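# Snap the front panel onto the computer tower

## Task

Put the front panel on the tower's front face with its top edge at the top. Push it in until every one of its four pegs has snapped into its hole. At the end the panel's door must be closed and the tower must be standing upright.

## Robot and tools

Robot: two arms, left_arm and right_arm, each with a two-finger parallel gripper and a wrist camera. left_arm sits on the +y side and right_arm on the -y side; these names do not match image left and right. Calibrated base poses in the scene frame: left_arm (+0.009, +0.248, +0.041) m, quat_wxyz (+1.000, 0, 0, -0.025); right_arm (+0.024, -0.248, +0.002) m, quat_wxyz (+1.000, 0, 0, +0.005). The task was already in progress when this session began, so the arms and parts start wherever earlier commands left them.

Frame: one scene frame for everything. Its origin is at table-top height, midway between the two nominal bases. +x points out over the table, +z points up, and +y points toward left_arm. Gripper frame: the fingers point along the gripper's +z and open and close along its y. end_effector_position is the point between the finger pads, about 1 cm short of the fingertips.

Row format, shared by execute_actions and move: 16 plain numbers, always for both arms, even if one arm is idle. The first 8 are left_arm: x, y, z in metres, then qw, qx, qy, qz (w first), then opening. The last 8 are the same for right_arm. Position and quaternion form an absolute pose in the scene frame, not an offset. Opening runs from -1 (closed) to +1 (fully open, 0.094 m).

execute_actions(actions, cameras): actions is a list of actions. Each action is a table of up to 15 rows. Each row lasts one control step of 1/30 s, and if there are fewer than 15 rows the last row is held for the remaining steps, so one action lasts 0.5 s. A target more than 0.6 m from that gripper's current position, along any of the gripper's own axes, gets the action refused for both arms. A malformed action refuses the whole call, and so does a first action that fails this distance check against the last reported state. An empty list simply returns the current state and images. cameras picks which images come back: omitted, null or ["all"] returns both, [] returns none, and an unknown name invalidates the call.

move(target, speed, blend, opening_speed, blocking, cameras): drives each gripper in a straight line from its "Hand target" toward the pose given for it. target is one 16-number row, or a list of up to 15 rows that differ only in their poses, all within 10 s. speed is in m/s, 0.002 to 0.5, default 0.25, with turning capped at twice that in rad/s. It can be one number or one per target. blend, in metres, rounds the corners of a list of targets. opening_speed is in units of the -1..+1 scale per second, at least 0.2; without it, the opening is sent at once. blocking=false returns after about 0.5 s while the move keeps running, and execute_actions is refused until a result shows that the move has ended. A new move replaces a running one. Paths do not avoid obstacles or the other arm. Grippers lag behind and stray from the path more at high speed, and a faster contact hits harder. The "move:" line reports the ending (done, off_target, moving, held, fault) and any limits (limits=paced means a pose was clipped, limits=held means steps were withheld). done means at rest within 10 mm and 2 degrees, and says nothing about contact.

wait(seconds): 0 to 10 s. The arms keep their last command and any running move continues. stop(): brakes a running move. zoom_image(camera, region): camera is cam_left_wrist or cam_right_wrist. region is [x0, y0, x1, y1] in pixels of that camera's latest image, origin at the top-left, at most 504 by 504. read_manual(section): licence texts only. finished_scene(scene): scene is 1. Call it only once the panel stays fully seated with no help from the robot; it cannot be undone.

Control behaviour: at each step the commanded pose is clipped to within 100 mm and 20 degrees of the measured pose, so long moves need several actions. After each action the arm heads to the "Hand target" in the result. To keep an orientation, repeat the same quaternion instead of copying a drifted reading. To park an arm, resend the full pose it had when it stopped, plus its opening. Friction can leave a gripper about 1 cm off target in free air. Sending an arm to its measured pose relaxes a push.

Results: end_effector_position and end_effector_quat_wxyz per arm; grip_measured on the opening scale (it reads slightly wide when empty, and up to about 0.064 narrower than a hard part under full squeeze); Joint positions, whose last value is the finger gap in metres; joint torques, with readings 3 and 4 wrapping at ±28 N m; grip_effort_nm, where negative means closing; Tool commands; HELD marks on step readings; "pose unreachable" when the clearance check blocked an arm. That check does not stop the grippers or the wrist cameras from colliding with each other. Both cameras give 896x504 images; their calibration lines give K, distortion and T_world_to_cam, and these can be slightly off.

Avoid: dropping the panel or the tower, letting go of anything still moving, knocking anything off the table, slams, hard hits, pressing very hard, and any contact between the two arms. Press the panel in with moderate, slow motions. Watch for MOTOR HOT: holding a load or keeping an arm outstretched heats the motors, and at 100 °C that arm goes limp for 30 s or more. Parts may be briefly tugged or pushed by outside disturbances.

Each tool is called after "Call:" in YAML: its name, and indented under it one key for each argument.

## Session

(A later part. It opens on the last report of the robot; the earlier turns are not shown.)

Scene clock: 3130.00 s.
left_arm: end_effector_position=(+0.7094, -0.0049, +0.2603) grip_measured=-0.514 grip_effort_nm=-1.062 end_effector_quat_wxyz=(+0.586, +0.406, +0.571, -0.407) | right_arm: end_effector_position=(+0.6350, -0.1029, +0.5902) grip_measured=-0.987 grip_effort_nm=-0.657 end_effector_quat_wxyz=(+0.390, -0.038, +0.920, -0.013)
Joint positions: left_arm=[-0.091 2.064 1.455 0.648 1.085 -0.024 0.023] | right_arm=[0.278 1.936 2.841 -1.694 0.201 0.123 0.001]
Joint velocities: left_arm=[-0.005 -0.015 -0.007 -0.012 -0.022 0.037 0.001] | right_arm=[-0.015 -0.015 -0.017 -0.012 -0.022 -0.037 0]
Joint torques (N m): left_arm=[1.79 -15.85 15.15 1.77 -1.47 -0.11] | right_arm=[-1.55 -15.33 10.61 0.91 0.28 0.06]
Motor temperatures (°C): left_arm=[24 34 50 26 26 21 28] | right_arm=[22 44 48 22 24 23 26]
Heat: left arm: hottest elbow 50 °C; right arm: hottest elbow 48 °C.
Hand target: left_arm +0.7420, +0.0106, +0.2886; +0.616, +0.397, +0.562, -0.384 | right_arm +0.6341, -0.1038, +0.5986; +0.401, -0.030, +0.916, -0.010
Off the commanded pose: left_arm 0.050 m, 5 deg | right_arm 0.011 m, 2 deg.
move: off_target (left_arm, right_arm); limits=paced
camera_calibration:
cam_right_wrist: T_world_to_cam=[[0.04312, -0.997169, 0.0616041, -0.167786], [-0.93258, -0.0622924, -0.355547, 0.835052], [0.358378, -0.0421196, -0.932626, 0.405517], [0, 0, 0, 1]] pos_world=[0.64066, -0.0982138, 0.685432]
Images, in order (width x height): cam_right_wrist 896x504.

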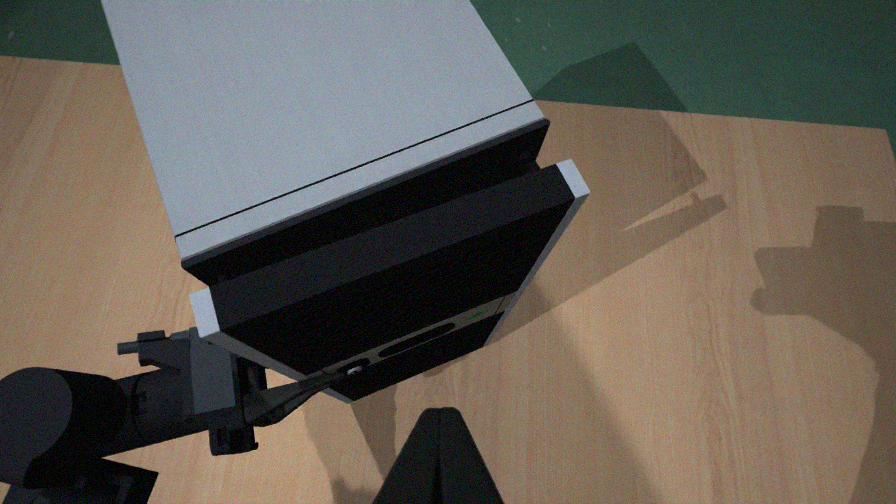

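Call:
move:
  target:
    - [0.729,-0.002,0.2885,0.6155,0.3970,0.5615,-0.3842,-1,0.50,-0.22,0.58,0.40,-0.023,0.921,-0.003,-1]
    - [0.729,-0.002,0.2885,0.6155,0.3970,0.5615,-0.3842,-1,0.45,-0.21,0.46,0.686,-0.171,0.686,0.171,-1]
  cameras: ["cam_right_wrist"]

Call:
zoom_image:
  camera: "cam_right_wrist"
  region: [200, 0, 700, 280]

Scene clock: 3145.30 s.
left_arm: end_effector_position=(+0.7098, -0.0052, +0.2603) grip_measured=-0.514 grip_effort_nm=-1.057 end_effector_quat_wxyz=(+0.586, +0.405, +0.572, -0.407) | right_arm: end_effector_position=(+0.4534, -0.2041, +0.4505) grip_measured=-0.987 grip_effort_nm=-0.652 end_effector_quat_wxyz=(+0.681, -0.167, +0.691, +0.176)
Joint positions: left_arm=[-0.092 2.064 1.455 0.648 1.081 -0.024 0.023] | right_arm=[-0.141 0.855 0.83 0.012 -0.62 0.007 0.001]
Joint velocities: left_arm=[-0.005 -0.005 -0.027 0.012 0.007 -0.037 0] | right_arm=[-0.005 -0.015 -0.007 0.002 -0.037 -0.007 0]
Joint torques (N m): left_arm=[0.44 -18.73 11.33 2.3 -2.2 -0.09] | right_arm=[-2.37 -5.19 10.5 1.78 -0.1 0.09]
Motor temperatures (°C): left_arm=[24 33 50 26 27 21 28] | right_arm=[22 41 49 22 24 23 26]
Heat: left arm: hottest elbow 50 °C; right arm: hottest elbow 49 °C.
Hand target: left_arm +0.7268, -0.0009, +0.2887; +0.616, +0.397, +0.562, -0.385 | right_arm +0.4524, -0.2087, +0.4553; +0.687, -0.162, +0.686, +0.175
Off the commanded pose: left_arm 0.034 m, 4 deg | right_arm 0.012 m, 1 deg.
move: off_target (left_arm, right_arm)
camera_calibration:
cam_right_wrist: T_world_to_cam=[[0.455353, -0.890083, -0.0201398, -0.380454], [-0.393823, -0.181083, -0.901173, 0.587042], [0.798472, 0.418283, -0.432992, 0.00544131], [0, 0, 0, 1]] pos_world=[0.400087, -0.234608, 0.52372]
Images, in order (width x height): cam_right_wrist 896x504.

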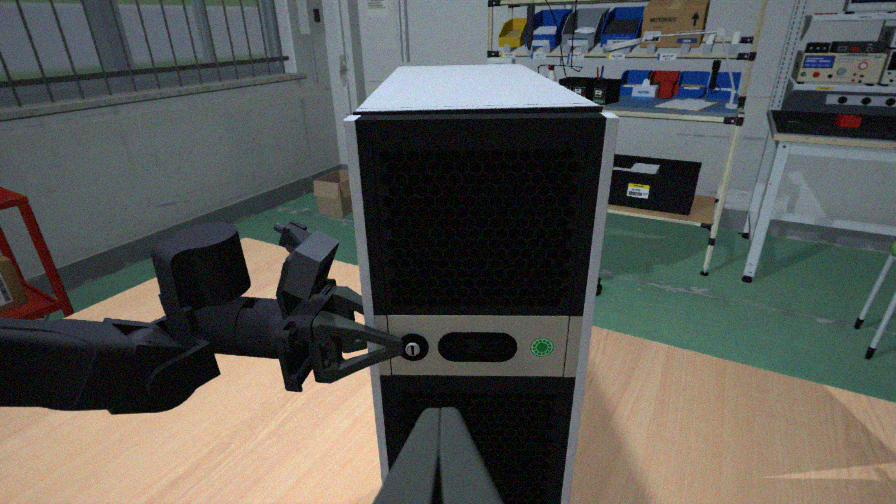

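Scaled by 1.008 from the camera's 896x504 image, which has a finer 1280x720 frame.

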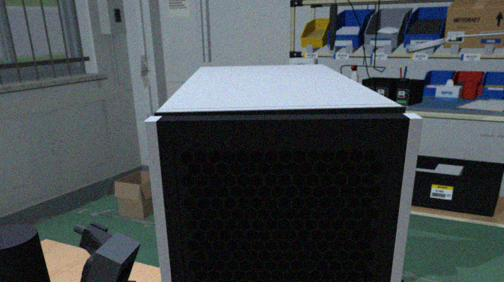

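Call:
zoom_image:
  camera: "cam_right_wrist"
  region: [335, 80, 485, 160]

Call:
zoom_image:
  camera: "cam_right_wrist"
  region: [485, 80, 635, 160]

Scaled by 3.360 from the camera's 896x504 image, which has a finer 1280x720 frame.

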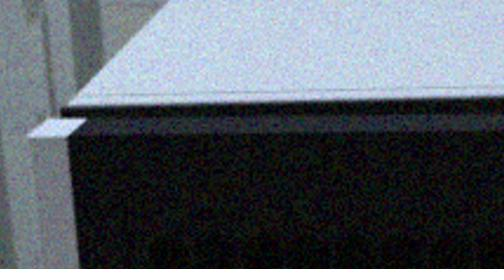

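Scaled by 3.360 from the camera's 896x504 image, which has a finer 1280x720 frame.

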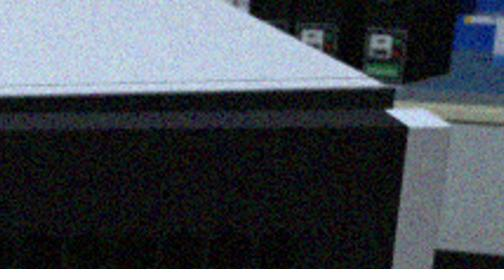

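Call:
move:
  target:
    - [0.745,0.006,0.2885,0.6155,0.3970,0.5615,-0.3842,-1,0.62,-0.195,0.40,0.386,0.398,0.596,0.580,-1]
    - [0.745,0.006,0.2885,0.6155,0.3970,0.5615,-0.3842,-1,0.70,-0.15,0.355,0.386,0.398,0.596,0.580,-1]
  cameras: ["cam_right_wrist"]

Call:
move:
  target: [0.755,0.012,0.2885,0.6155,0.3970,0.5615,-0.3842,-1,0.775,-0.11,0.355,0.386,0.398,0.596,0.580,-1]
  speed: 0.06

Scene clock: 3170.00 s.
left_arm: end_effector_position=(+0.7096, -0.0050, +0.2601) grip_measured=-0.514 grip_effort_nm=-1.067 end_effector_quat_wxyz=(+0.586, +0.405, +0.571, -0.407) | right_arm: end_effector_position=(+0.6871, -0.1541, +0.3206) grip_measured=-0.987 grip_effort_nm=-0.662 end_effector_quat_wxyz=(+0.370, +0.413, +0.614, +0.561)
Joint positions: left_arm=[-0.091 2.064 1.455 0.649 1.082 -0.024 0.023] | right_arm=[0.046 1.568 1.117 0.349 -0.336 1.546 0.001]
Joint velocities: left_arm=[-0.015 -0.015 -0.007 0.012 -0.081 -0.037 0] | right_arm=[-0.015 -0.005 -0.002 0.012 0.022 -0.022 -0.001]
Joint torques (N m): left_arm=[1.73 -16.62 14.69 1.77 -1.54 -0.11] | right_arm=[-1.2 -14.15 14.6 2.03 0.15 0.02]
Motor temperatures (°C): left_arm=[24 33 49 26 29 21 28] | right_arm=[22 37 49 22 24 23 26]
Heat: left arm: hottest elbow 49 °C; right arm: hottest elbow 49 °C.
Hand target: left_arm +0.7398, +0.0085, +0.2886; +0.616, +0.397, +0.562, -0.384 | right_arm +0.6959, -0.1504, +0.3565; +0.387, +0.397, +0.598, +0.579
Off the commanded pose: left_arm 0.047 m, 4 deg | right_arm 0.037 m, 4 deg.
move: off_target (left_arm, right_arm)
camera_calibration:
cam_right_wrist: T_world_to_cam=[[-0.109802, -0.0294313, -0.993518, 0.388033], [-0.735801, 0.674414, 0.061341, 0.629297], [0.668237, 0.737766, -0.0957076, -0.227773], [0, 0, 0, 1]] pos_world=[0.657851, -0.244943, 0.325116]
Images, in order (width x height): cam_right_wrist 896x504.

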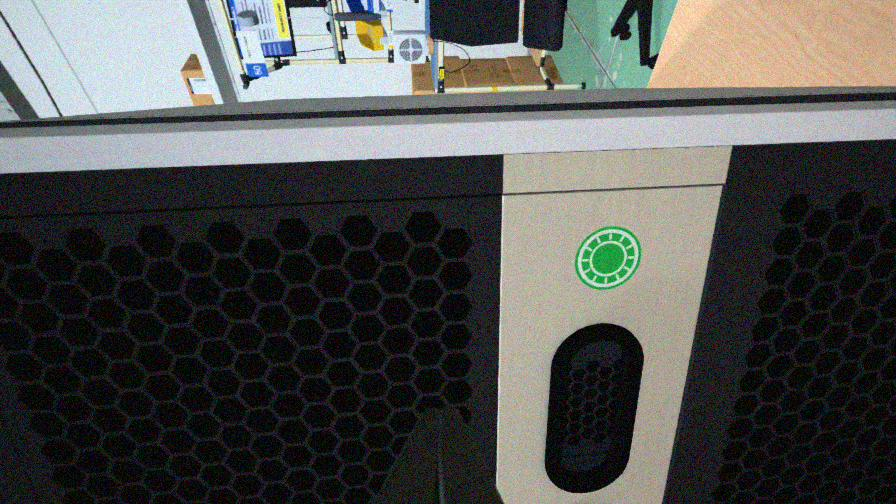

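Scene clock: 3172.03 s.
left_arm: end_effector_position=(+0.7109, -0.0058, +0.2614) grip_measured=-0.510 grip_effort_nm=-1.062 end_effector_quat_wxyz=(+0.582, +0.399, +0.576, -0.414) | right_arm: end_effector_position=(+0.7495, -0.1299, +0.3354) grip_measured=-0.987 grip_effort_nm=-0.662 end_effector_quat_wxyz=(+0.381, +0.409, +0.605, +0.566)
Joint positions: left_arm=[-0.092 2.066 1.461 0.645 1.083 -0.048 0.023] | right_arm=[0.085 1.711 1.321 0.318 -0.286 1.552 0.001]
Joint velocities: left_arm=[-0.005 -0.024 -0.007 -0.007 0.022 0.037 0.001] | right_arm=[-0.015 -0.005 -0.007 0.007 0.022 -0.037 -0.001]
Joint torques (N m): left_arm=[2.67 -15.62 16.21 1.57 -1.09 0.1] | right_arm=[0.62 -13.33 18.14 1.37 0.6 0.02]
Motor temperatures (°C): left_arm=[24 33 49 26 29 21 28] | right_arm=[22 37 50 22 24 23 26]
Heat: left arm: hottest elbow 49 °C; right arm: hottest elbow 50 °C.
Hand target: left_arm +0.7477, +0.0151, +0.2883; +0.616, +0.397, +0.562, -0.384 | right_arm +0.7706, -0.1104, +0.3548; +0.386, +0.398, +0.596, +0.581
Off the commanded pose: left_arm 0.055 m, 5 deg | right_arm 0.038 m, 2 deg.
move: off_target (left_arm, right_arm)
camera_calibration:
cam_left_wrist: T_world_to_cam=[[-0.939946, -0.341321, 0.000855498, 0.667152], [-0.139363, 0.381494, -0.913806, 0.379743], [0.311575, -0.859047, -0.406151, -0.0326528], [0, 0, 0, 1]] pos_world=[0.690183, 0.0547935, 0.333179]
cam_right_wrist: T_world_to_cam=[[-0.0820354, -0.0251337, -0.996312, 0.39096], [-0.729829, 0.682284, 0.0428816, 0.660712], [0.67869, 0.730655, -0.0743147, -0.301807], [0, 0, 0, 1]] pos_world=[0.719113, -0.22045, 0.338757]

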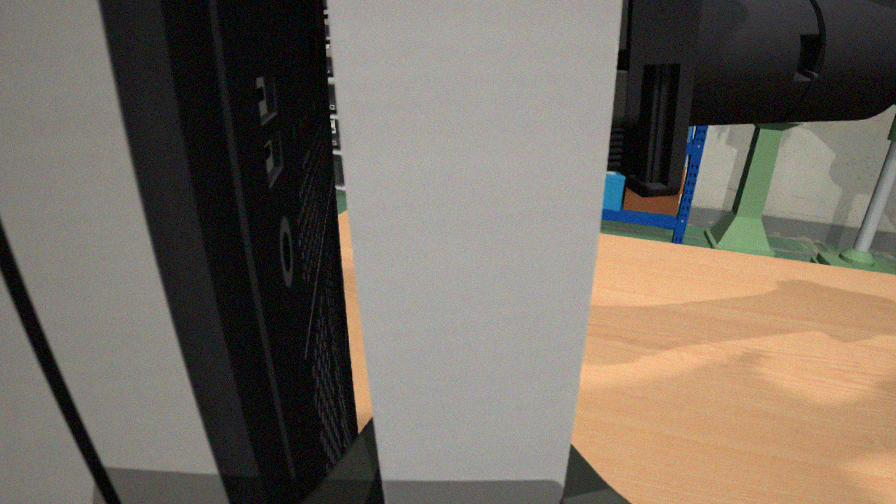

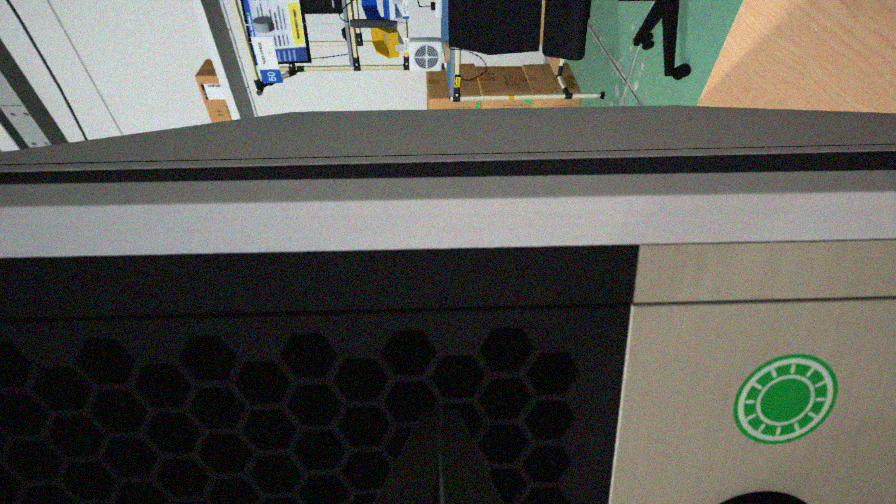

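Call:
move:
  target: [0.765,0.017,0.2885,0.6155,0.3970,0.5615,-0.3842,-1,0.815,-0.085,0.355,0.386,0.398,0.596,0.580,-1]
  speed: 0.06

Call:
zoom_image:
  camera: "cam_right_wrist"
  region: [0, 60, 504, 300]

Scene clock: 3180.53 s.
left_arm: end_effector_position=(+0.7336, +0.0025, +0.2621) grip_measured=-0.504 grip_effort_nm=-1.062 end_effector_quat_wxyz=(+0.587, +0.391, +0.580, -0.408) | right_arm: end_effector_position=(+0.7757, -0.1194, +0.3363) grip_measured=-0.987 grip_effort_nm=-0.667 end_effector_quat_wxyz=(+0.381, +0.415, +0.606, +0.561)
Joint positions: left_arm=[-0.078 2.105 1.53 0.62 1.074 -0.054 0.023] | right_arm=[0.101 1.772 1.416 0.273 -0.261 1.553 0.001]
Joint velocities: left_arm=[-0.005 -0.015 -0.007 0.022 0.022 -0.081 0] | right_arm=[-0.005 0.005 0.007 -0.002 0.007 0.022 -0.001]
Joint torques (N m): left_arm=[2.14 -16.97 14.84 1.76 -0.35 0.13] | right_arm=[1.38 -11.22 21.39 1.96 0.83 0.03]
Motor temperatures (°C): left_arm=[24 33 49 26 28 21 28] | right_arm=[22 37 51 22 24 23 26]
Heat: left arm: hottest elbow 49 °C; right arm: hottest elbow 51 °C.
Hand target: left_arm +0.7604, +0.0193, +0.2880; +0.616, +0.396, +0.562, -0.384 | right_arm +0.8048, -0.0861, +0.3535; +0.386, +0.398, +0.596, +0.581
Off the commanded pose: left_arm 0.044 m, 5 deg | right_arm 0.055 m, 3 deg.
move: off_target (left_arm, right_arm)
camera_calibration:
cam_left_wrist: T_world_to_cam=[[-0.931796, -0.36297, 0.00277909, 0.684818], [-0.148899, 0.37524, -0.91489, 0.387714], [0.331035, -0.852905, -0.403694, -0.0472866], [0, 0, 0, 1]] pos_world=[0.711495, 0.0627519, 0.333723]
cam_right_wrist: T_world_to_cam=[[-0.0940692, -0.0267728, -0.995206, 0.403089], [-0.722753, 0.689311, 0.0497727, 0.665614], [0.684674, 0.72397, -0.0841931, -0.329289], [0, 0, 0, 1]] pos_world=[0.744449, -0.209628, 0.340304]

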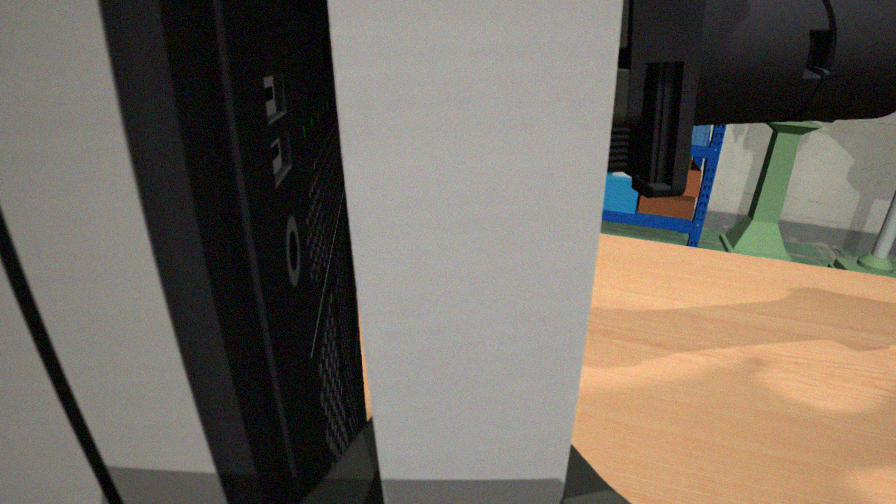

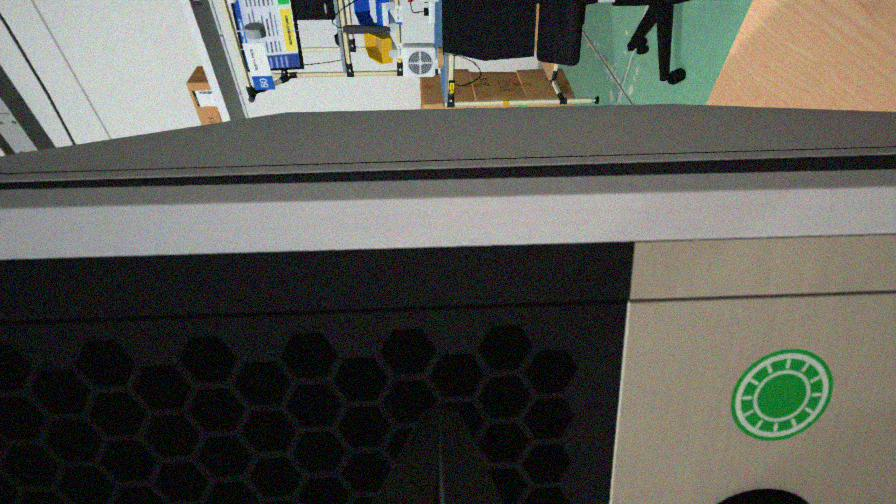

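Scaled by 1.000.

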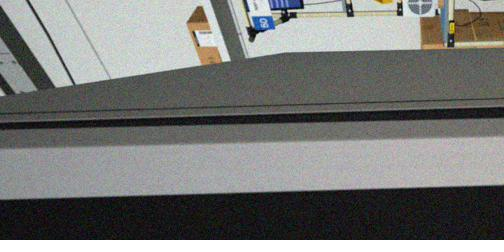

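Call:
move:
  target:
    - [0.750,0.008,0.2885,0.6155,0.3970,0.5615,-0.3842,-1,0.70,-0.16,0.355,0.386,0.398,0.596,0.580,-1]
    - [0.750,0.008,0.2885,0.6155,0.3970,0.5615,-0.3842,-1,0.62,-0.26,0.45,0.38,0.2,0.7,0.5,-1]
    - [0.750,0.008,0.2885,0.6155,0.3970,0.5615,-0.3842,-1,0.65,-0.10,0.61,0.40,-0.023,0.921,-0.003,-1]

Call:
zoom_image:
  camera: "cam_right_wrist"
  region: [130, 130, 330, 330]

Call:
zoom_image:
  camera: "cam_right_wrist"
  region: [450, 40, 650, 240]

Scene clock: 3201.07 s.
left_arm: end_effector_position=(+0.7326, +0.0035, +0.2621) grip_measured=-0.510 grip_effort_nm=-1.057 end_effector_quat_wxyz=(+0.587, +0.396, +0.577, -0.408) | right_arm: end_effector_position=(+0.6519, -0.1040, +0.6012) grip_measured=-0.987 grip_effort_nm=-0.657 end_effector_quat_wxyz=(+0.422, -0.023, +0.906, -0.001)
Joint positions: left_arm=[-0.076 2.105 1.531 0.62 1.084 -0.045 0.023] | right_arm=[0.267 1.959 2.877 -1.632 0.193 0.138 0.001]
Joint velocities: left_arm=[-0.005 -0.005 0.002 -0.012 -0.051 -0.051 0] | right_arm=[-0.015 -0.015 -0.007 -0.007 -0.007 -0.051 -0.001]
Joint torques (N m): left_arm=[0.32 -18.61 11.67 2.35 -1.52 0.1] | right_arm=[-0.85 -16.03 10.62 0.92 0.23 -0.16]
Motor temperatures (°C): left_arm=[24 33 54 26 28 21 28] | right_arm=[22 36 61 22 24 23 26]
Heat: left arm: hottest elbow 54 °C; right arm: hottest elbow 61 °C.
Hand target: left_arm +0.7479, +0.0087, +0.2887; +0.616, +0.397, +0.562, -0.385 | right_arm +0.6485, -0.1016, +0.6112; +0.434, -0.030, +0.901, -0.001
Off the commanded pose: left_arm 0.032 m, 5 deg | right_arm 0.010 m, 3 deg.
elbow stopped short (right arm): the move would have taken joint 3 (elbow) straighter than the controller allows.
move: off_target (left_arm, right_arm)
camera_calibration:
cam_left_wrist: T_world_to_cam=[[-0.934595, -0.355667, -0.00583289, 0.688525], [-0.138725, 0.379531, -0.914719, 0.379717], [0.327549, -0.854083, -0.404048, -0.043416], [0, 0, 0, 1]] pos_world=[0.710389, 0.0636904, 0.333808]
cam_right_wrist: T_world_to_cam=[[0.0248649, -0.999308, 0.0276645, -0.138173], [-0.906489, -0.0342058, -0.420842, 0.879829], [0.421497, -0.0146134, -0.906712, 0.355806], [0, 0, 0, 1]] pos_world=[0.651019, -0.102782, 0.696705]

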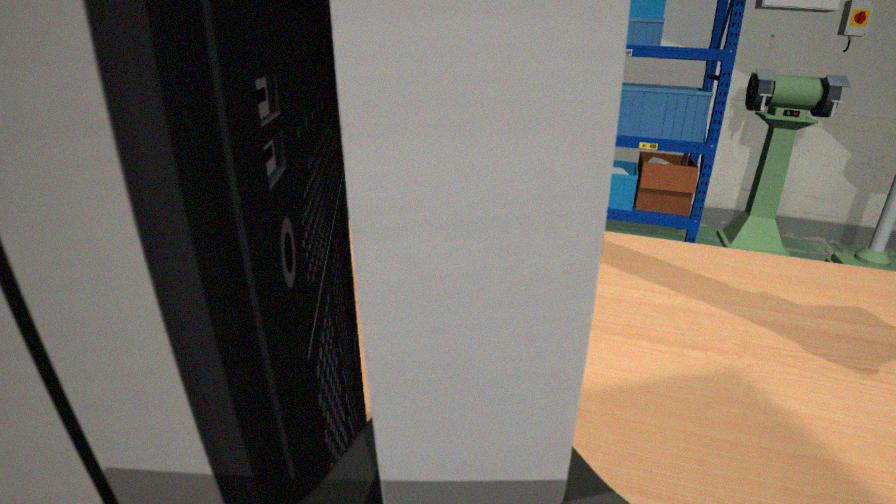

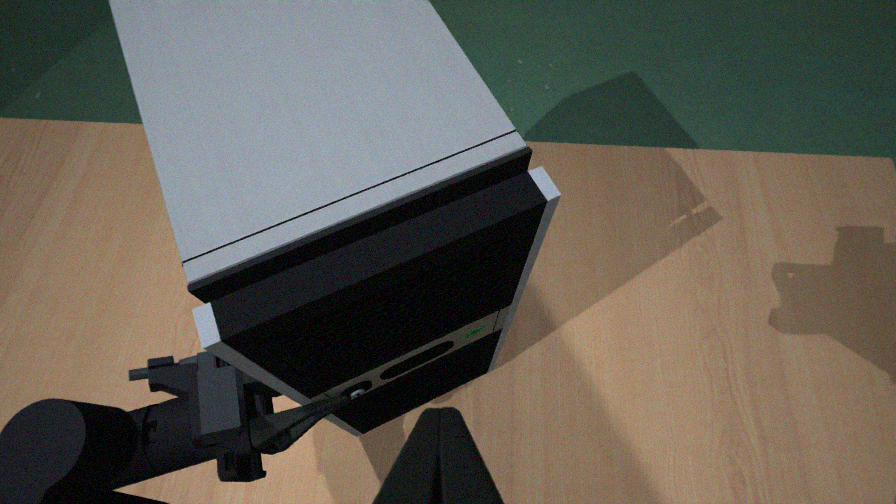

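Scaled by 2.520 from the camera's 896x504 image, which has a finer 1280x720 frame.

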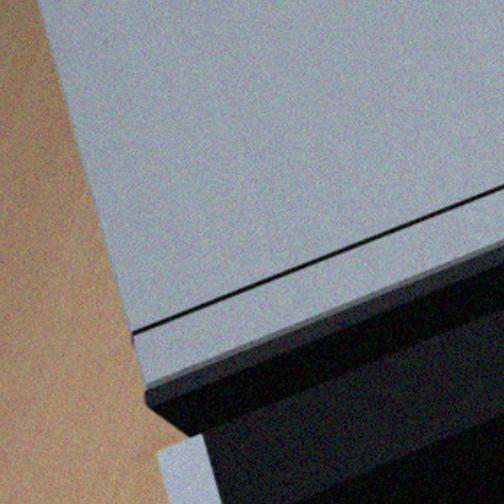

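Scaled by 2.520 from the camera's 896x504 image, which has a finer 1280x720 frame.

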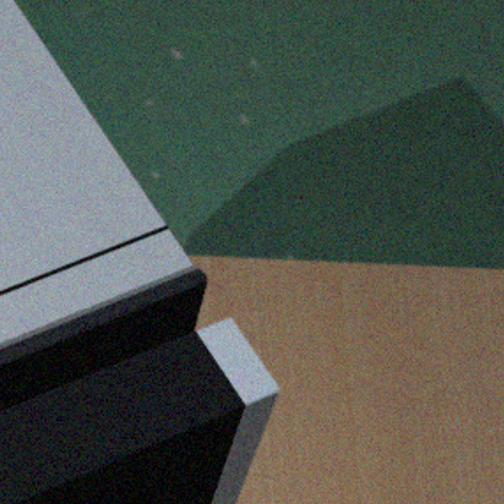

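Call:
move:
  target:
    - [0.755,0.010,0.2885,0.6155,0.3970,0.5615,-0.3842,-1,0.62,-0.26,0.50,0.38,0.2,0.7,0.5,-1]
    - [0.755,0.010,0.2885,0.6155,0.3970,0.5615,-0.3842,-1,0.725,-0.15,0.435,0.386,0.398,0.596,0.580,-1]
  cameras: []

Call:
move:
  target: [0.765,0.015,0.2885,0.6155,0.3970,0.5615,-0.3842,-1,0.85,-0.085,0.435,0.386,0.398,0.596,0.580,-1]
  speed: 0.1

Call:
zoom_image:
  camera: "cam_right_wrist"
  region: [0, 60, 504, 300]

Scene clock: 3220.90 s.
left_arm: end_effector_position=(+0.7326, +0.0035, +0.2621) grip_measured=-0.510 grip_effort_nm=-1.067 end_effector_quat_wxyz=(+0.587, +0.396, +0.577, -0.408) | right_arm: end_effector_position=(+0.7232, -0.1516, +0.4164) grip_measured=-0.987 grip_effort_nm=-0.662 end_effector_quat_wxyz=(+0.378, +0.409, +0.602, +0.572)
Joint positions: left_arm=[-0.076 2.105 1.531 0.62 1.084 -0.045 0.023] | right_arm=[0.048 1.582 1.374 0.145 -0.329 1.564 0.001]
Joint velocities: left_arm=[0.005 -0.005 0.002 -0.012 -0.066 -0.007 0] | right_arm=[-0.005 -0.005 0.007 -0.012 0.051 0.037 -0.001]
Joint torques (N m): left_arm=[0.79 -18.2 12.7 2 -1.32 0.1] | right_arm=[-0.73 -15.44 12.33 2.06 0.16 0]
Motor temperatures (°C): left_arm=[24 33 54 26 28 21 28] | right_arm=[22 36 56 22 24 23 26]
Heat: left arm: hottest elbow 54 °C; right arm: hottest elbow 56 °C.
Hand target: left_arm +0.7522, +0.0112, +0.2886; +0.616, +0.397, +0.562, -0.384 | right_arm +0.7255, -0.1489, +0.4319; +0.385, +0.403, +0.592, +0.583
Off the commanded pose: left_arm 0.035 m, 5 deg | right_arm 0.019 m, 2 deg.
move: off_target (left_arm, right_arm)
No camera images: "cameras" was empty.

Scene clock: 3223.13 s.
left_arm: end_effector_position=(+0.7555, +0.0035, +0.2641) grip_measured=-0.510 grip_effort_nm=-1.067 end_effector_quat_wxyz=(+0.595, +0.376, +0.588, -0.399) | right_arm: end_effector_position=(+0.8078, -0.1235, +0.4080) grip_measured=-0.987 grip_effort_nm=-0.652 end_effector_quat_wxyz=(+0.370, +0.428, +0.610, +0.555)
Joint positions: left_arm=[-0.078 2.138 1.592 0.595 1.032 -0.065 0.023] | right_arm=[0.09 1.804 1.674 0.015 -0.267 1.564 0.001]
Joint velocities: left_arm=[-0.005 -0.005 -0.037 -0.007 0.066 -0.022 -0.001] | right_arm=[-0.015 -0.005 -0.007 -0.012 0.022 -0.037 0]
Joint torques (N m): left_arm=[1.38 -19.25 11.71 2.33 1.3 0.27] | right_arm=[1.73 -12.1 23.15 3.08 0.81 -0.11]
Motor temperatures (°C): left_arm=[24 33 54 26 28 21 28] | right_arm=[22 36 56 22 24 23 26]
Heat: left arm: hottest elbow 54 °C; right arm: hottest elbow 56 °C.
Hand target: left_arm +0.7642, +0.0157, +0.2878; +0.616, +0.396, +0.562, -0.384 | right_arm +0.8362, -0.0864, +0.4322; +0.386, +0.398, +0.596, +0.581
Off the commanded pose: left_arm 0.029 m, 5 deg | right_arm 0.063 m, 5 deg.
move: off_target (left_arm, right_arm)
camera_calibration:
cam_left_wrist: T_world_to_cam=[[-0.91583, -0.4014, 0.0115581, 0.691374], [-0.170369, 0.362325, -0.916349, 0.409125], [0.363635, -0.841189, -0.400214, -0.0784001], [0, 0, 0, 1]] pos_world=[0.731392, 0.0633325, 0.335533]
cam_right_wrist: T_world_to_cam=[[-0.129003, -0.0189709, -0.991463, 0.505016], [-0.716591, 0.692893, 0.0799803, 0.671228], [0.685461, 0.72079, -0.10298, -0.335593], [0, 0, 0, 1]] pos_world=[0.77618, -0.213617, 0.412461]

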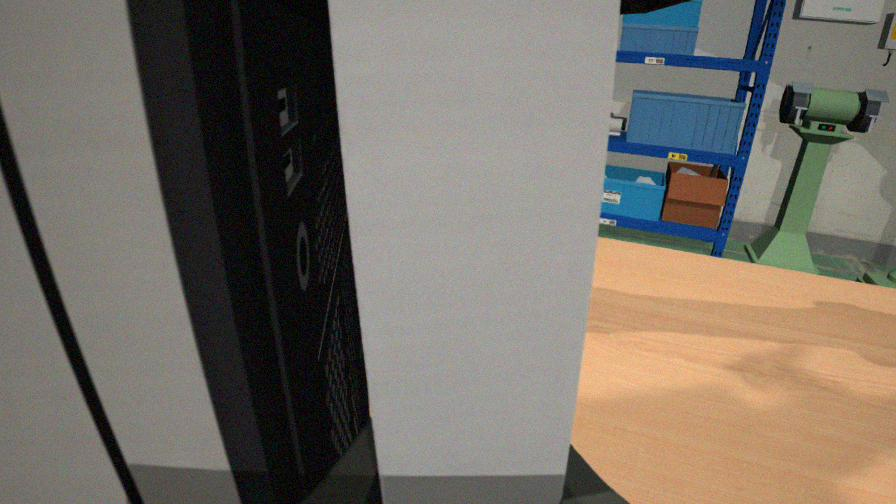

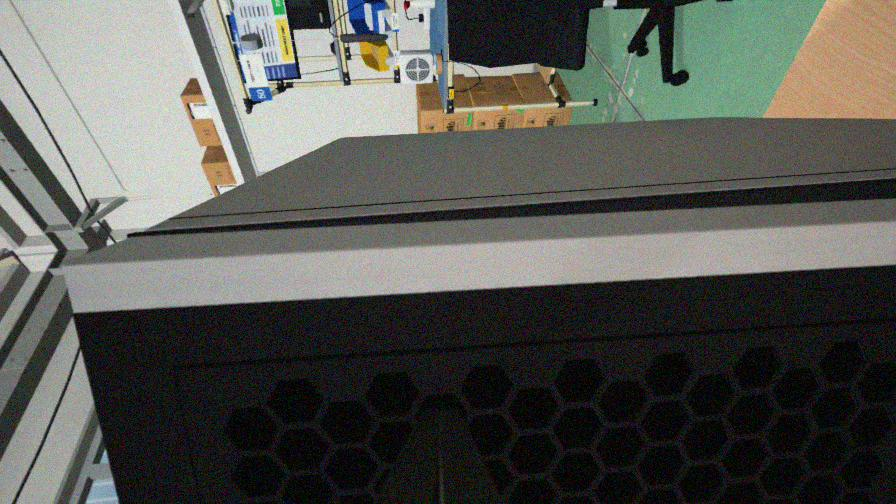

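Scaled by 1.000.

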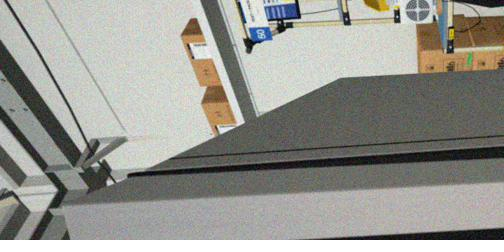

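Call:
move:
  target:
    - [0.767,0.016,0.2885,0.6155,0.3970,0.5615,-0.3842,-1,0.735,-0.155,0.42,0.386,0.398,0.596,0.580,-1]
    - [0.767,0.016,0.2885,0.6155,0.3970,0.5615,-0.3842,-1,0.70,-0.19,0.25,0.386,0.398,0.596,0.580,-1]
    - [0.767,0.016,0.2885,0.6155,0.3970,0.5615,-0.3842,-1,0.745,-0.15,0.105,0.386,0.398,0.596,0.580,-1]
  cameras: ["cam_right_wrist"]

Call:
move:
  target: [0.770,0.017,0.2885,0.6155,0.3970,0.5615,-0.3842,-1,0.87,-0.085,0.105,0.386,0.398,0.596,0.580,-1]
  speed: 0.1

Scene clock: 3233.07 s.
left_arm: end_effector_position=(+0.7539, +0.0038, +0.2635) grip_measured=-0.510 grip_effort_nm=-1.062 end_effector_quat_wxyz=(+0.592, +0.379, +0.587, -0.403) | right_arm: end_effector_position=(+0.7312, -0.1545, +0.0830) grip_measured=-0.987 grip_effort_nm=-0.657 end_effector_quat_wxyz=(+0.370, +0.415, +0.607, +0.568)
Joint positions: left_arm=[-0.076 2.139 1.592 0.595 1.045 -0.066 0.023] | right_arm=[0.041 2.097 1.093 0.917 -0.34 1.564 0.001]
Joint velocities: left_arm=[-0.005 -0.015 0.002 0.012 0.037 -0.037 0.001] | right_arm=[-0.005 -0.015 0.017 0.012 0.007 0.051 0]
Joint torques (N m): left_arm=[1.49 -19.02 12.23 2.37 0.8 0.27] | right_arm=[-0.62 -18.32 9.92 2.17 0.19 -0.11]
Motor temperatures (°C): left_arm=[24 33 53 26 28 22 28] | right_arm=[22 36 62 22 24 23 26]
Heat: left arm: hottest elbow 53 °C; right arm: hottest elbow 62 °C.
Hand target: left_arm +0.7656, +0.0165, +0.2882; +0.616, +0.397, +0.562, -0.384 | right_arm +0.7433, -0.1501, +0.1069; +0.386, +0.399, +0.596, +0.581
Off the commanded pose: left_arm 0.031 m, 5 deg | right_arm 0.026 m, 3 deg.
move: off_target (left_arm, right_arm)
camera_calibration:
cam_right_wrist: T_world_to_cam=[[-0.100875, -0.0122541, -0.994824, 0.153017], [-0.734568, 0.675301, 0.0661667, 0.675382], [0.670994, 0.737441, -0.0771223, -0.283232], [0, 0, 0, 1]] pos_world=[0.701597, -0.245344, 0.0856933]
Images, in order (width x height): cam_right_wrist 896x504.

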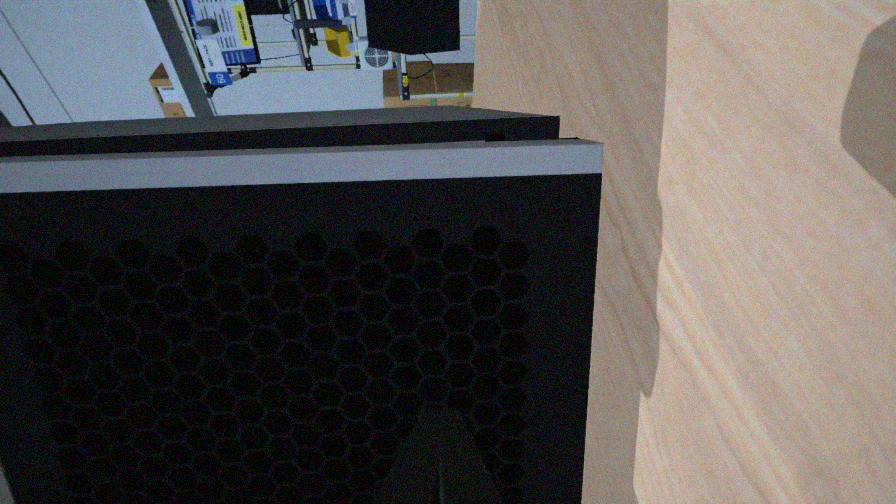

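Scene clock: 3234.97 s.
left_arm: end_effector_position=(+0.7550, +0.0042, +0.2632) grip_measured=-0.510 grip_effort_nm=-1.057 end_effector_quat_wxyz=(+0.595, +0.381, +0.585, -0.398) | right_arm: end_effector_position=(+0.7993, -0.1237, +0.0933) grip_measured=-0.987 grip_effort_nm=-0.662 end_effector_quat_wxyz=(+0.374, +0.412, +0.606, +0.568)
Joint positions: left_arm=[-0.076 2.14 1.595 0.595 1.042 -0.055 0.023] | right_arm=[0.085 2.189 1.33 0.782 -0.295 1.564 0.001]
Joint velocities: left_arm=[-0.005 0.005 0.012 -0.012 -0.081 0.081 0] | right_arm=[0.005 -0.015 -0.002 -0.022 -0.037 -0.007 0.001]
Joint torques (N m): left_arm=[1.9 -18.9 12.79 2.18 0.98 0.17] | right_arm=[1.85 -13.74 24.95 -0.76 1.79 -0.08]
Motor temperatures (°C): left_arm=[24 33 52 26 28 22 28] | right_arm=[22 36 62 22 24 23 26]
Heat: left arm: hottest elbow 52 °C; right arm: hottest elbow 62 °C.
Hand target: left_arm +0.7682, +0.0177, +0.2884; +0.616, +0.397, +0.562, -0.384 | right_arm +0.8474, -0.0872, +0.1093; +0.386, +0.398, +0.596, +0.581
Off the commanded pose: left_arm 0.032 m, 4 deg | right_arm 0.081 m, 3 deg.
move: off_target (left_arm, right_arm)
camera_calibration:
cam_left_wrist: T_world_to_cam=[[-0.919115, -0.393988, 0.000949252, 0.696442], [-0.15871, 0.368039, -0.916165, 0.399059], [0.360609, -0.842212, -0.4008, -0.0756313], [0, 0, 0, 1]] pos_world=[0.730718, 0.0638228, 0.33463]
cam_right_wrist: T_world_to_cam=[[-0.0922855, -0.0152327, -0.995616, 0.163379], [-0.73469, 0.67594, 0.057758, 0.70489], [0.672097, 0.736799, -0.0735708, -0.352196], [0, 0, 0, 1]] pos_world=[0.769662, -0.214477, 0.0960385]

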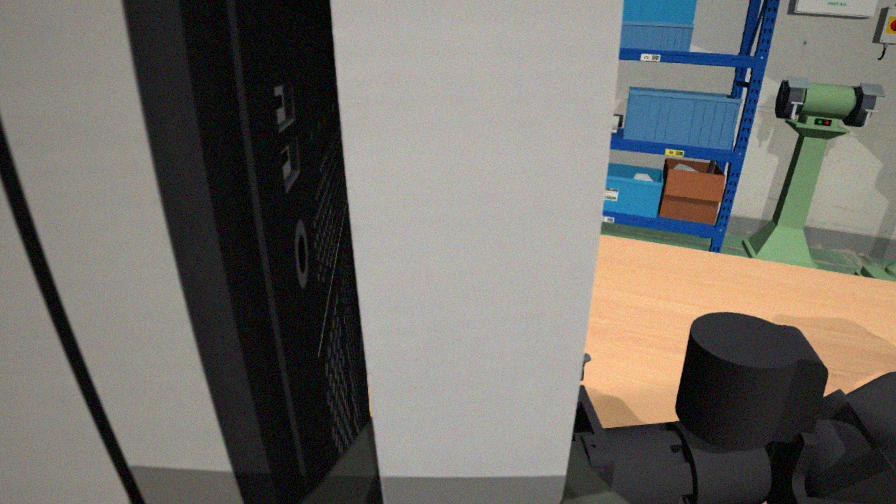

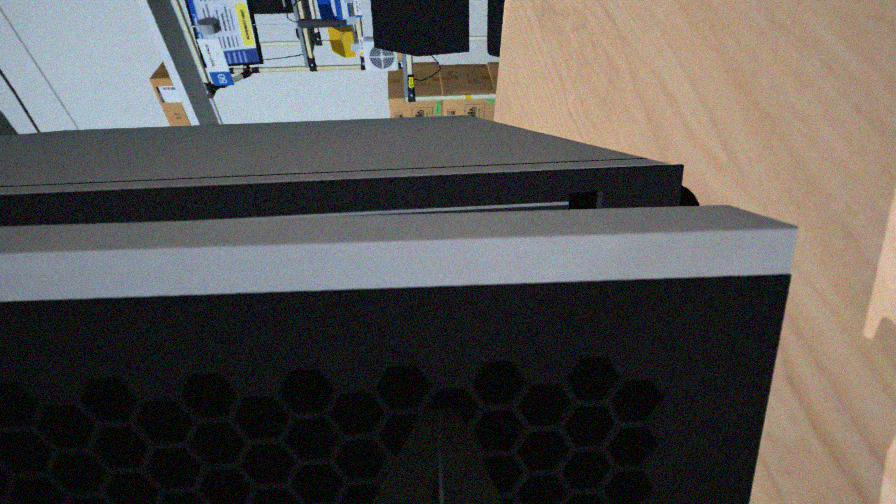

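Call:
move:
  target: [0.775,0.020,0.2885,0.6155,0.3970,0.5615,-0.3842,-1,0.895,-0.065,0.105,0.386,0.398,0.596,0.580,-1]
  speed: 0.1

Call:
zoom_image:
  camera: "cam_right_wrist"
  region: [392, 130, 892, 330]

Scene clock: 3241.97 s.
left_arm: end_effector_position=(+0.7788, +0.0156, +0.2590) grip_measured=-0.471 grip_effort_nm=-1.082 end_effector_quat_wxyz=(+0.608, +0.381, +0.584, -0.379) | right_arm: end_effector_position=(+0.8675, -0.1132, +0.0874) grip_measured=-0.987 grip_effort_nm=-0.662 end_effector_quat_wxyz=(+0.388, +0.425, +0.598, +0.558)
Joint positions: left_arm=[-0.059 2.188 1.665 0.576 1.027 -0.026 0.025] | right_arm=[0.102 2.321 1.586 0.657 -0.232 1.564 0.001]
Joint velocities: left_arm=[-0.005 -0.005 -0.007 0.002 0.007 -0.007 0] | right_arm=[-0.015 -0.005 -0.002 -0.002 -0.037 -0.022 -0.002]
Joint torques (N m): left_arm=[1.03 -22.07 9.87 2.29 1.95 -0.1] | right_arm=[2.49 -19.49 17.8 0.69 0.1 -0.09]
Motor temperatures (°C): left_arm=[24 34 52 26 28 22 28] | right_arm=[22 36 66 22 25 23 26]
Heat: left arm: hottest elbow 52 °C; right arm: hottest elbow 66 °C.
Hand target: left_arm +0.7752, +0.0199, +0.2876; +0.615, +0.397, +0.562, -0.384 | right_arm +0.8853, -0.0664, +0.1069; +0.386, +0.399, +0.596, +0.581
Off the commanded pose: left_arm 0.030 m, 3 deg | right_arm 0.058 m, 4 deg.
move: off_target (left_arm, right_arm); limits=paced
camera_calibration:
cam_left_wrist: T_world_to_cam=[[-0.905236, -0.423737, -0.0315447, 0.720897], [-0.142498, 0.372681, -0.916953, 0.382294], [0.400303, -0.825564, -0.397746, -0.108181], [0, 0, 0, 1]] pos_world=[0.750363, 0.0736866, 0.330258]
cam_right_wrist: T_world_to_cam=[[-0.0933765, -0.0155483, -0.995509, 0.164879], [-0.702806, 0.709264, 0.054844, 0.724656], [0.705227, 0.704771, -0.077156, -0.438252], [0, 0, 0, 1]] pos_world=[0.833755, -0.202542, 0.0905823]

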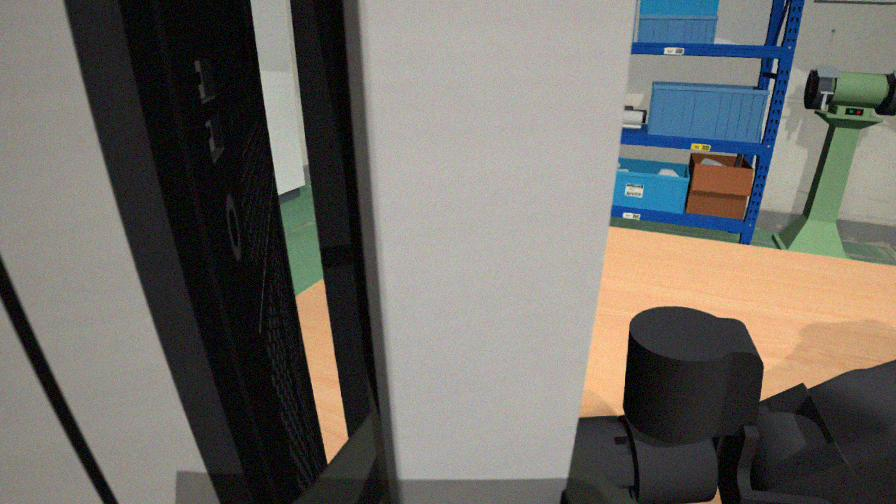

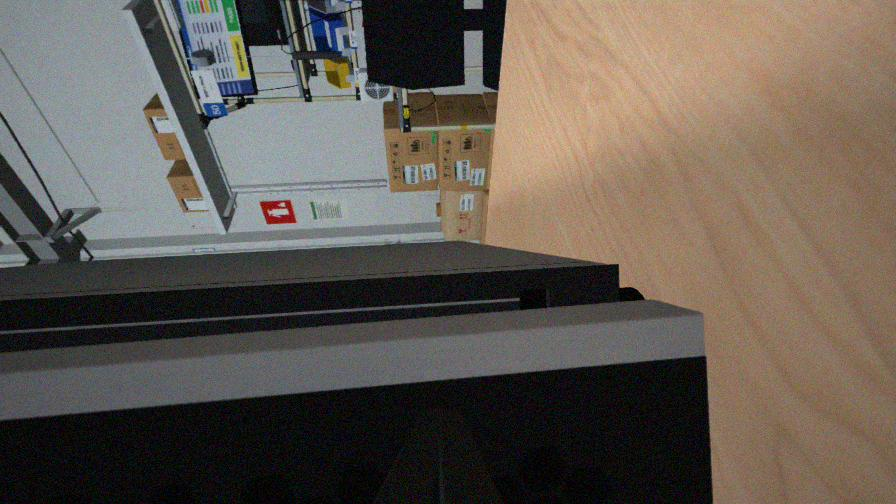

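Scaled by 1.008 from the camera's 896x504 image, which has a finer 1280x720 frame.

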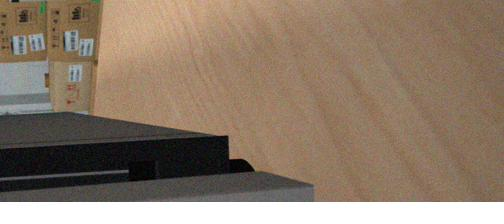

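Call:
move:
  target:
    - [0.7752,0.020,0.2885,0.6155,0.3970,0.5615,-0.3842,-1,0.74,-0.19,0.15,0.386,0.398,0.596,0.580,-1]
    - [0.7752,0.020,0.2885,0.6155,0.3970,0.5615,-0.3842,-1,0.62,-0.28,0.50,0.38,0.2,0.7,0.5,-1]
    - [0.7752,0.020,0.2885,0.6155,0.3970,0.5615,-0.3842,-1,0.68,-0.10,0.63,0.45,-0.023,0.895,-0.003,-1]

Scene clock: 3257.13 s.
left_arm: end_effector_position=(+0.7760, +0.0255, +0.2588) grip_measured=-0.509 grip_effort_nm=-1.067 end_effector_quat_wxyz=(+0.604, +0.390, +0.578, -0.385) | right_arm: end_effector_position=(+0.6826, -0.1032, +0.6176) grip_measured=-0.987 grip_effort_nm=-0.652 end_effector_quat_wxyz=(+0.478, -0.024, +0.878, +0.001)
Joint positions: left_arm=[-0.043 2.188 1.665 0.577 1.069 -0.023 0.023] | right_arm=[0.257 1.977 2.876 -1.486 0.201 0.106 0.001]
Joint velocities: left_arm=[-0.015 -0.005 0.007 -0.017 0.037 -0.037 -0.002] | right_arm=[-0.005 -0.005 -0.007 -0.002 -0.007 -0.051 0]
Joint torques (N m): left_arm=[-0.44 -21.83 9.77 2.43 0.08 -0.15] | right_arm=[-1.14 -16.67 11.1 1.18 0.24 -0.17]
Motor temperatures (°C): left_arm=[24 34 50 26 28 22 28] | right_arm=[22 38 63 22 25 23 26]
Heat: left arm: hottest elbow 50 °C; right arm: hottest elbow 63 °C.
Hand target: left_arm +0.7750, +0.0200, +0.2883; +0.616, +0.397, +0.562, -0.384 | right_arm +0.6784, -0.1012, +0.6290; +0.490, -0.029, +0.871, +0.000
Off the commanded pose: left_arm 0.030 m, 2 deg | right_arm 0.013 m, 4 deg.
elbow stopped short (right arm): the move would have taken joint 3 (elbow) straighter than the controller allows.
move: off_target (left_arm, right_arm)
camera_calibration:
cam_left_wrist: T_world_to_cam=[[-0.915582, -0.400481, -0.0364021, 0.731231], [-0.129484, 0.379303, -0.916168, 0.367528], [0.380716, -0.834113, -0.399138, -0.0831825], [0, 0, 0, 1]] pos_world=[0.748759, 0.0840563, 0.330134]
cam_right_wrist: T_world_to_cam=[[0.0250455, -0.999344, 0.0261575, -0.1378], [-0.847047, -0.0351106, -0.530357, 0.941559], [0.530928, -0.00887354, -0.847371, 0.247063], [0, 0, 0, 1]] pos_world=[0.669824, -0.102458, 0.712321]

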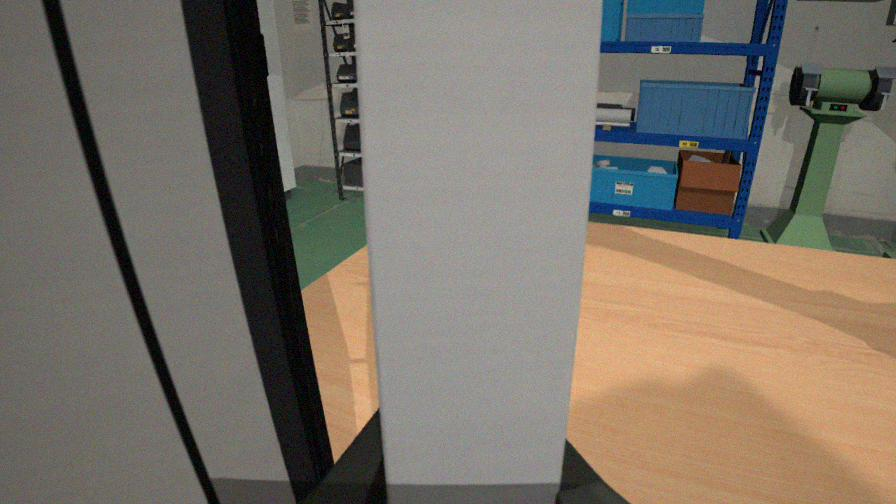

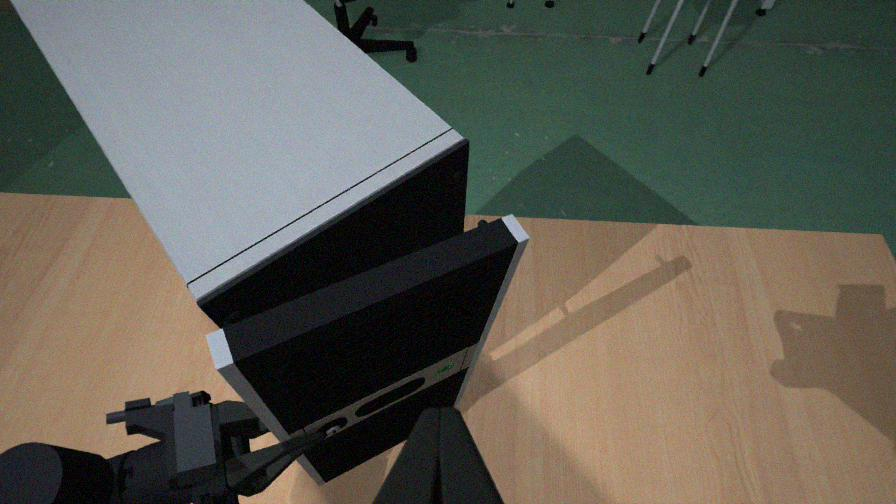

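Call:
execute_actions:
  actions: []
  cameras: ["cam_right_wrist"]

Scene clock: 3309.60 s.
left_arm: end_effector_position=(+0.7760, +0.0255, +0.2588) grip_measured=-0.509 grip_effort_nm=-1.062 end_effector_quat_wxyz=(+0.604, +0.390, +0.578, -0.385) | right_arm: end_effector_position=(+0.6826, -0.1032, +0.6176) grip_measured=-0.987 grip_effort_nm=-0.647 end_effector_quat_wxyz=(+0.478, -0.024, +0.878, +0.000)
Joint positions: left_arm=[-0.043 2.188 1.665 0.577 1.069 -0.023 0.023] | right_arm=[0.257 1.977 2.876 -1.486 0.201 0.105 0.001]
Joint velocities: left_arm=[0.005 -0.015 -0.002 -0.017 -0.007 -0.095 -0.001] | right_arm=[-0.005 0.005 -0.002 -0.017 0.007 0.022 0.001]
Joint torques (N m): left_arm=[-0.21 -21.83 9.76 2.33 0.09 -0.17] | right_arm=[-1.26 -16.85 10.99 1.1 0.23 -0.17]
Motor temperatures (°C): left_arm=[24 36 47 26 27 22 28] | right_arm=[22 38 55 22 24 23 26]
Heat: left arm: hottest elbow 47 °C; right arm: hottest elbow 55 °C.
Hand target: left_arm +0.7750, +0.0200, +0.2883; +0.616, +0.397, +0.562, -0.384 | right_arm +0.6784, -0.1012, +0.6290; +0.490, -0.030, +0.871, +0.000
Tool commands: left_gripper/opening=-1.0 right_gripper/opening=-1.0
Off the commanded pose: left_arm 0.030 m, 2 deg | right_arm 0.013 m, 4 deg.
camera_calibration:
cam_right_wrist: T_world_to_cam=[[0.0254591, -0.999317, 0.0267979, -0.138475], [-0.847022, -0.0358012, -0.53035, 0.941467], [0.530947, -0.00919624, -0.847355, 0.247007], [0, 0, 0, 1]] pos_world=[0.669822, -0.102403, 0.71232]
Images, in order (width x height): cam_right_wrist 896x504.

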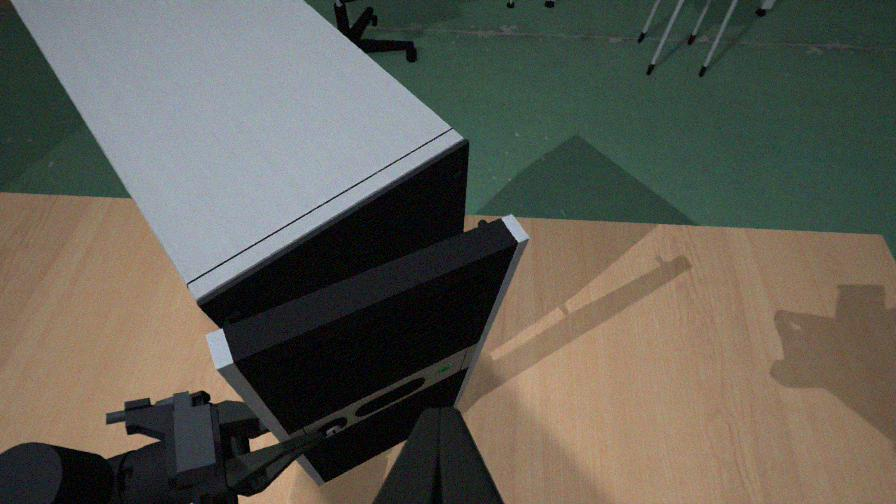

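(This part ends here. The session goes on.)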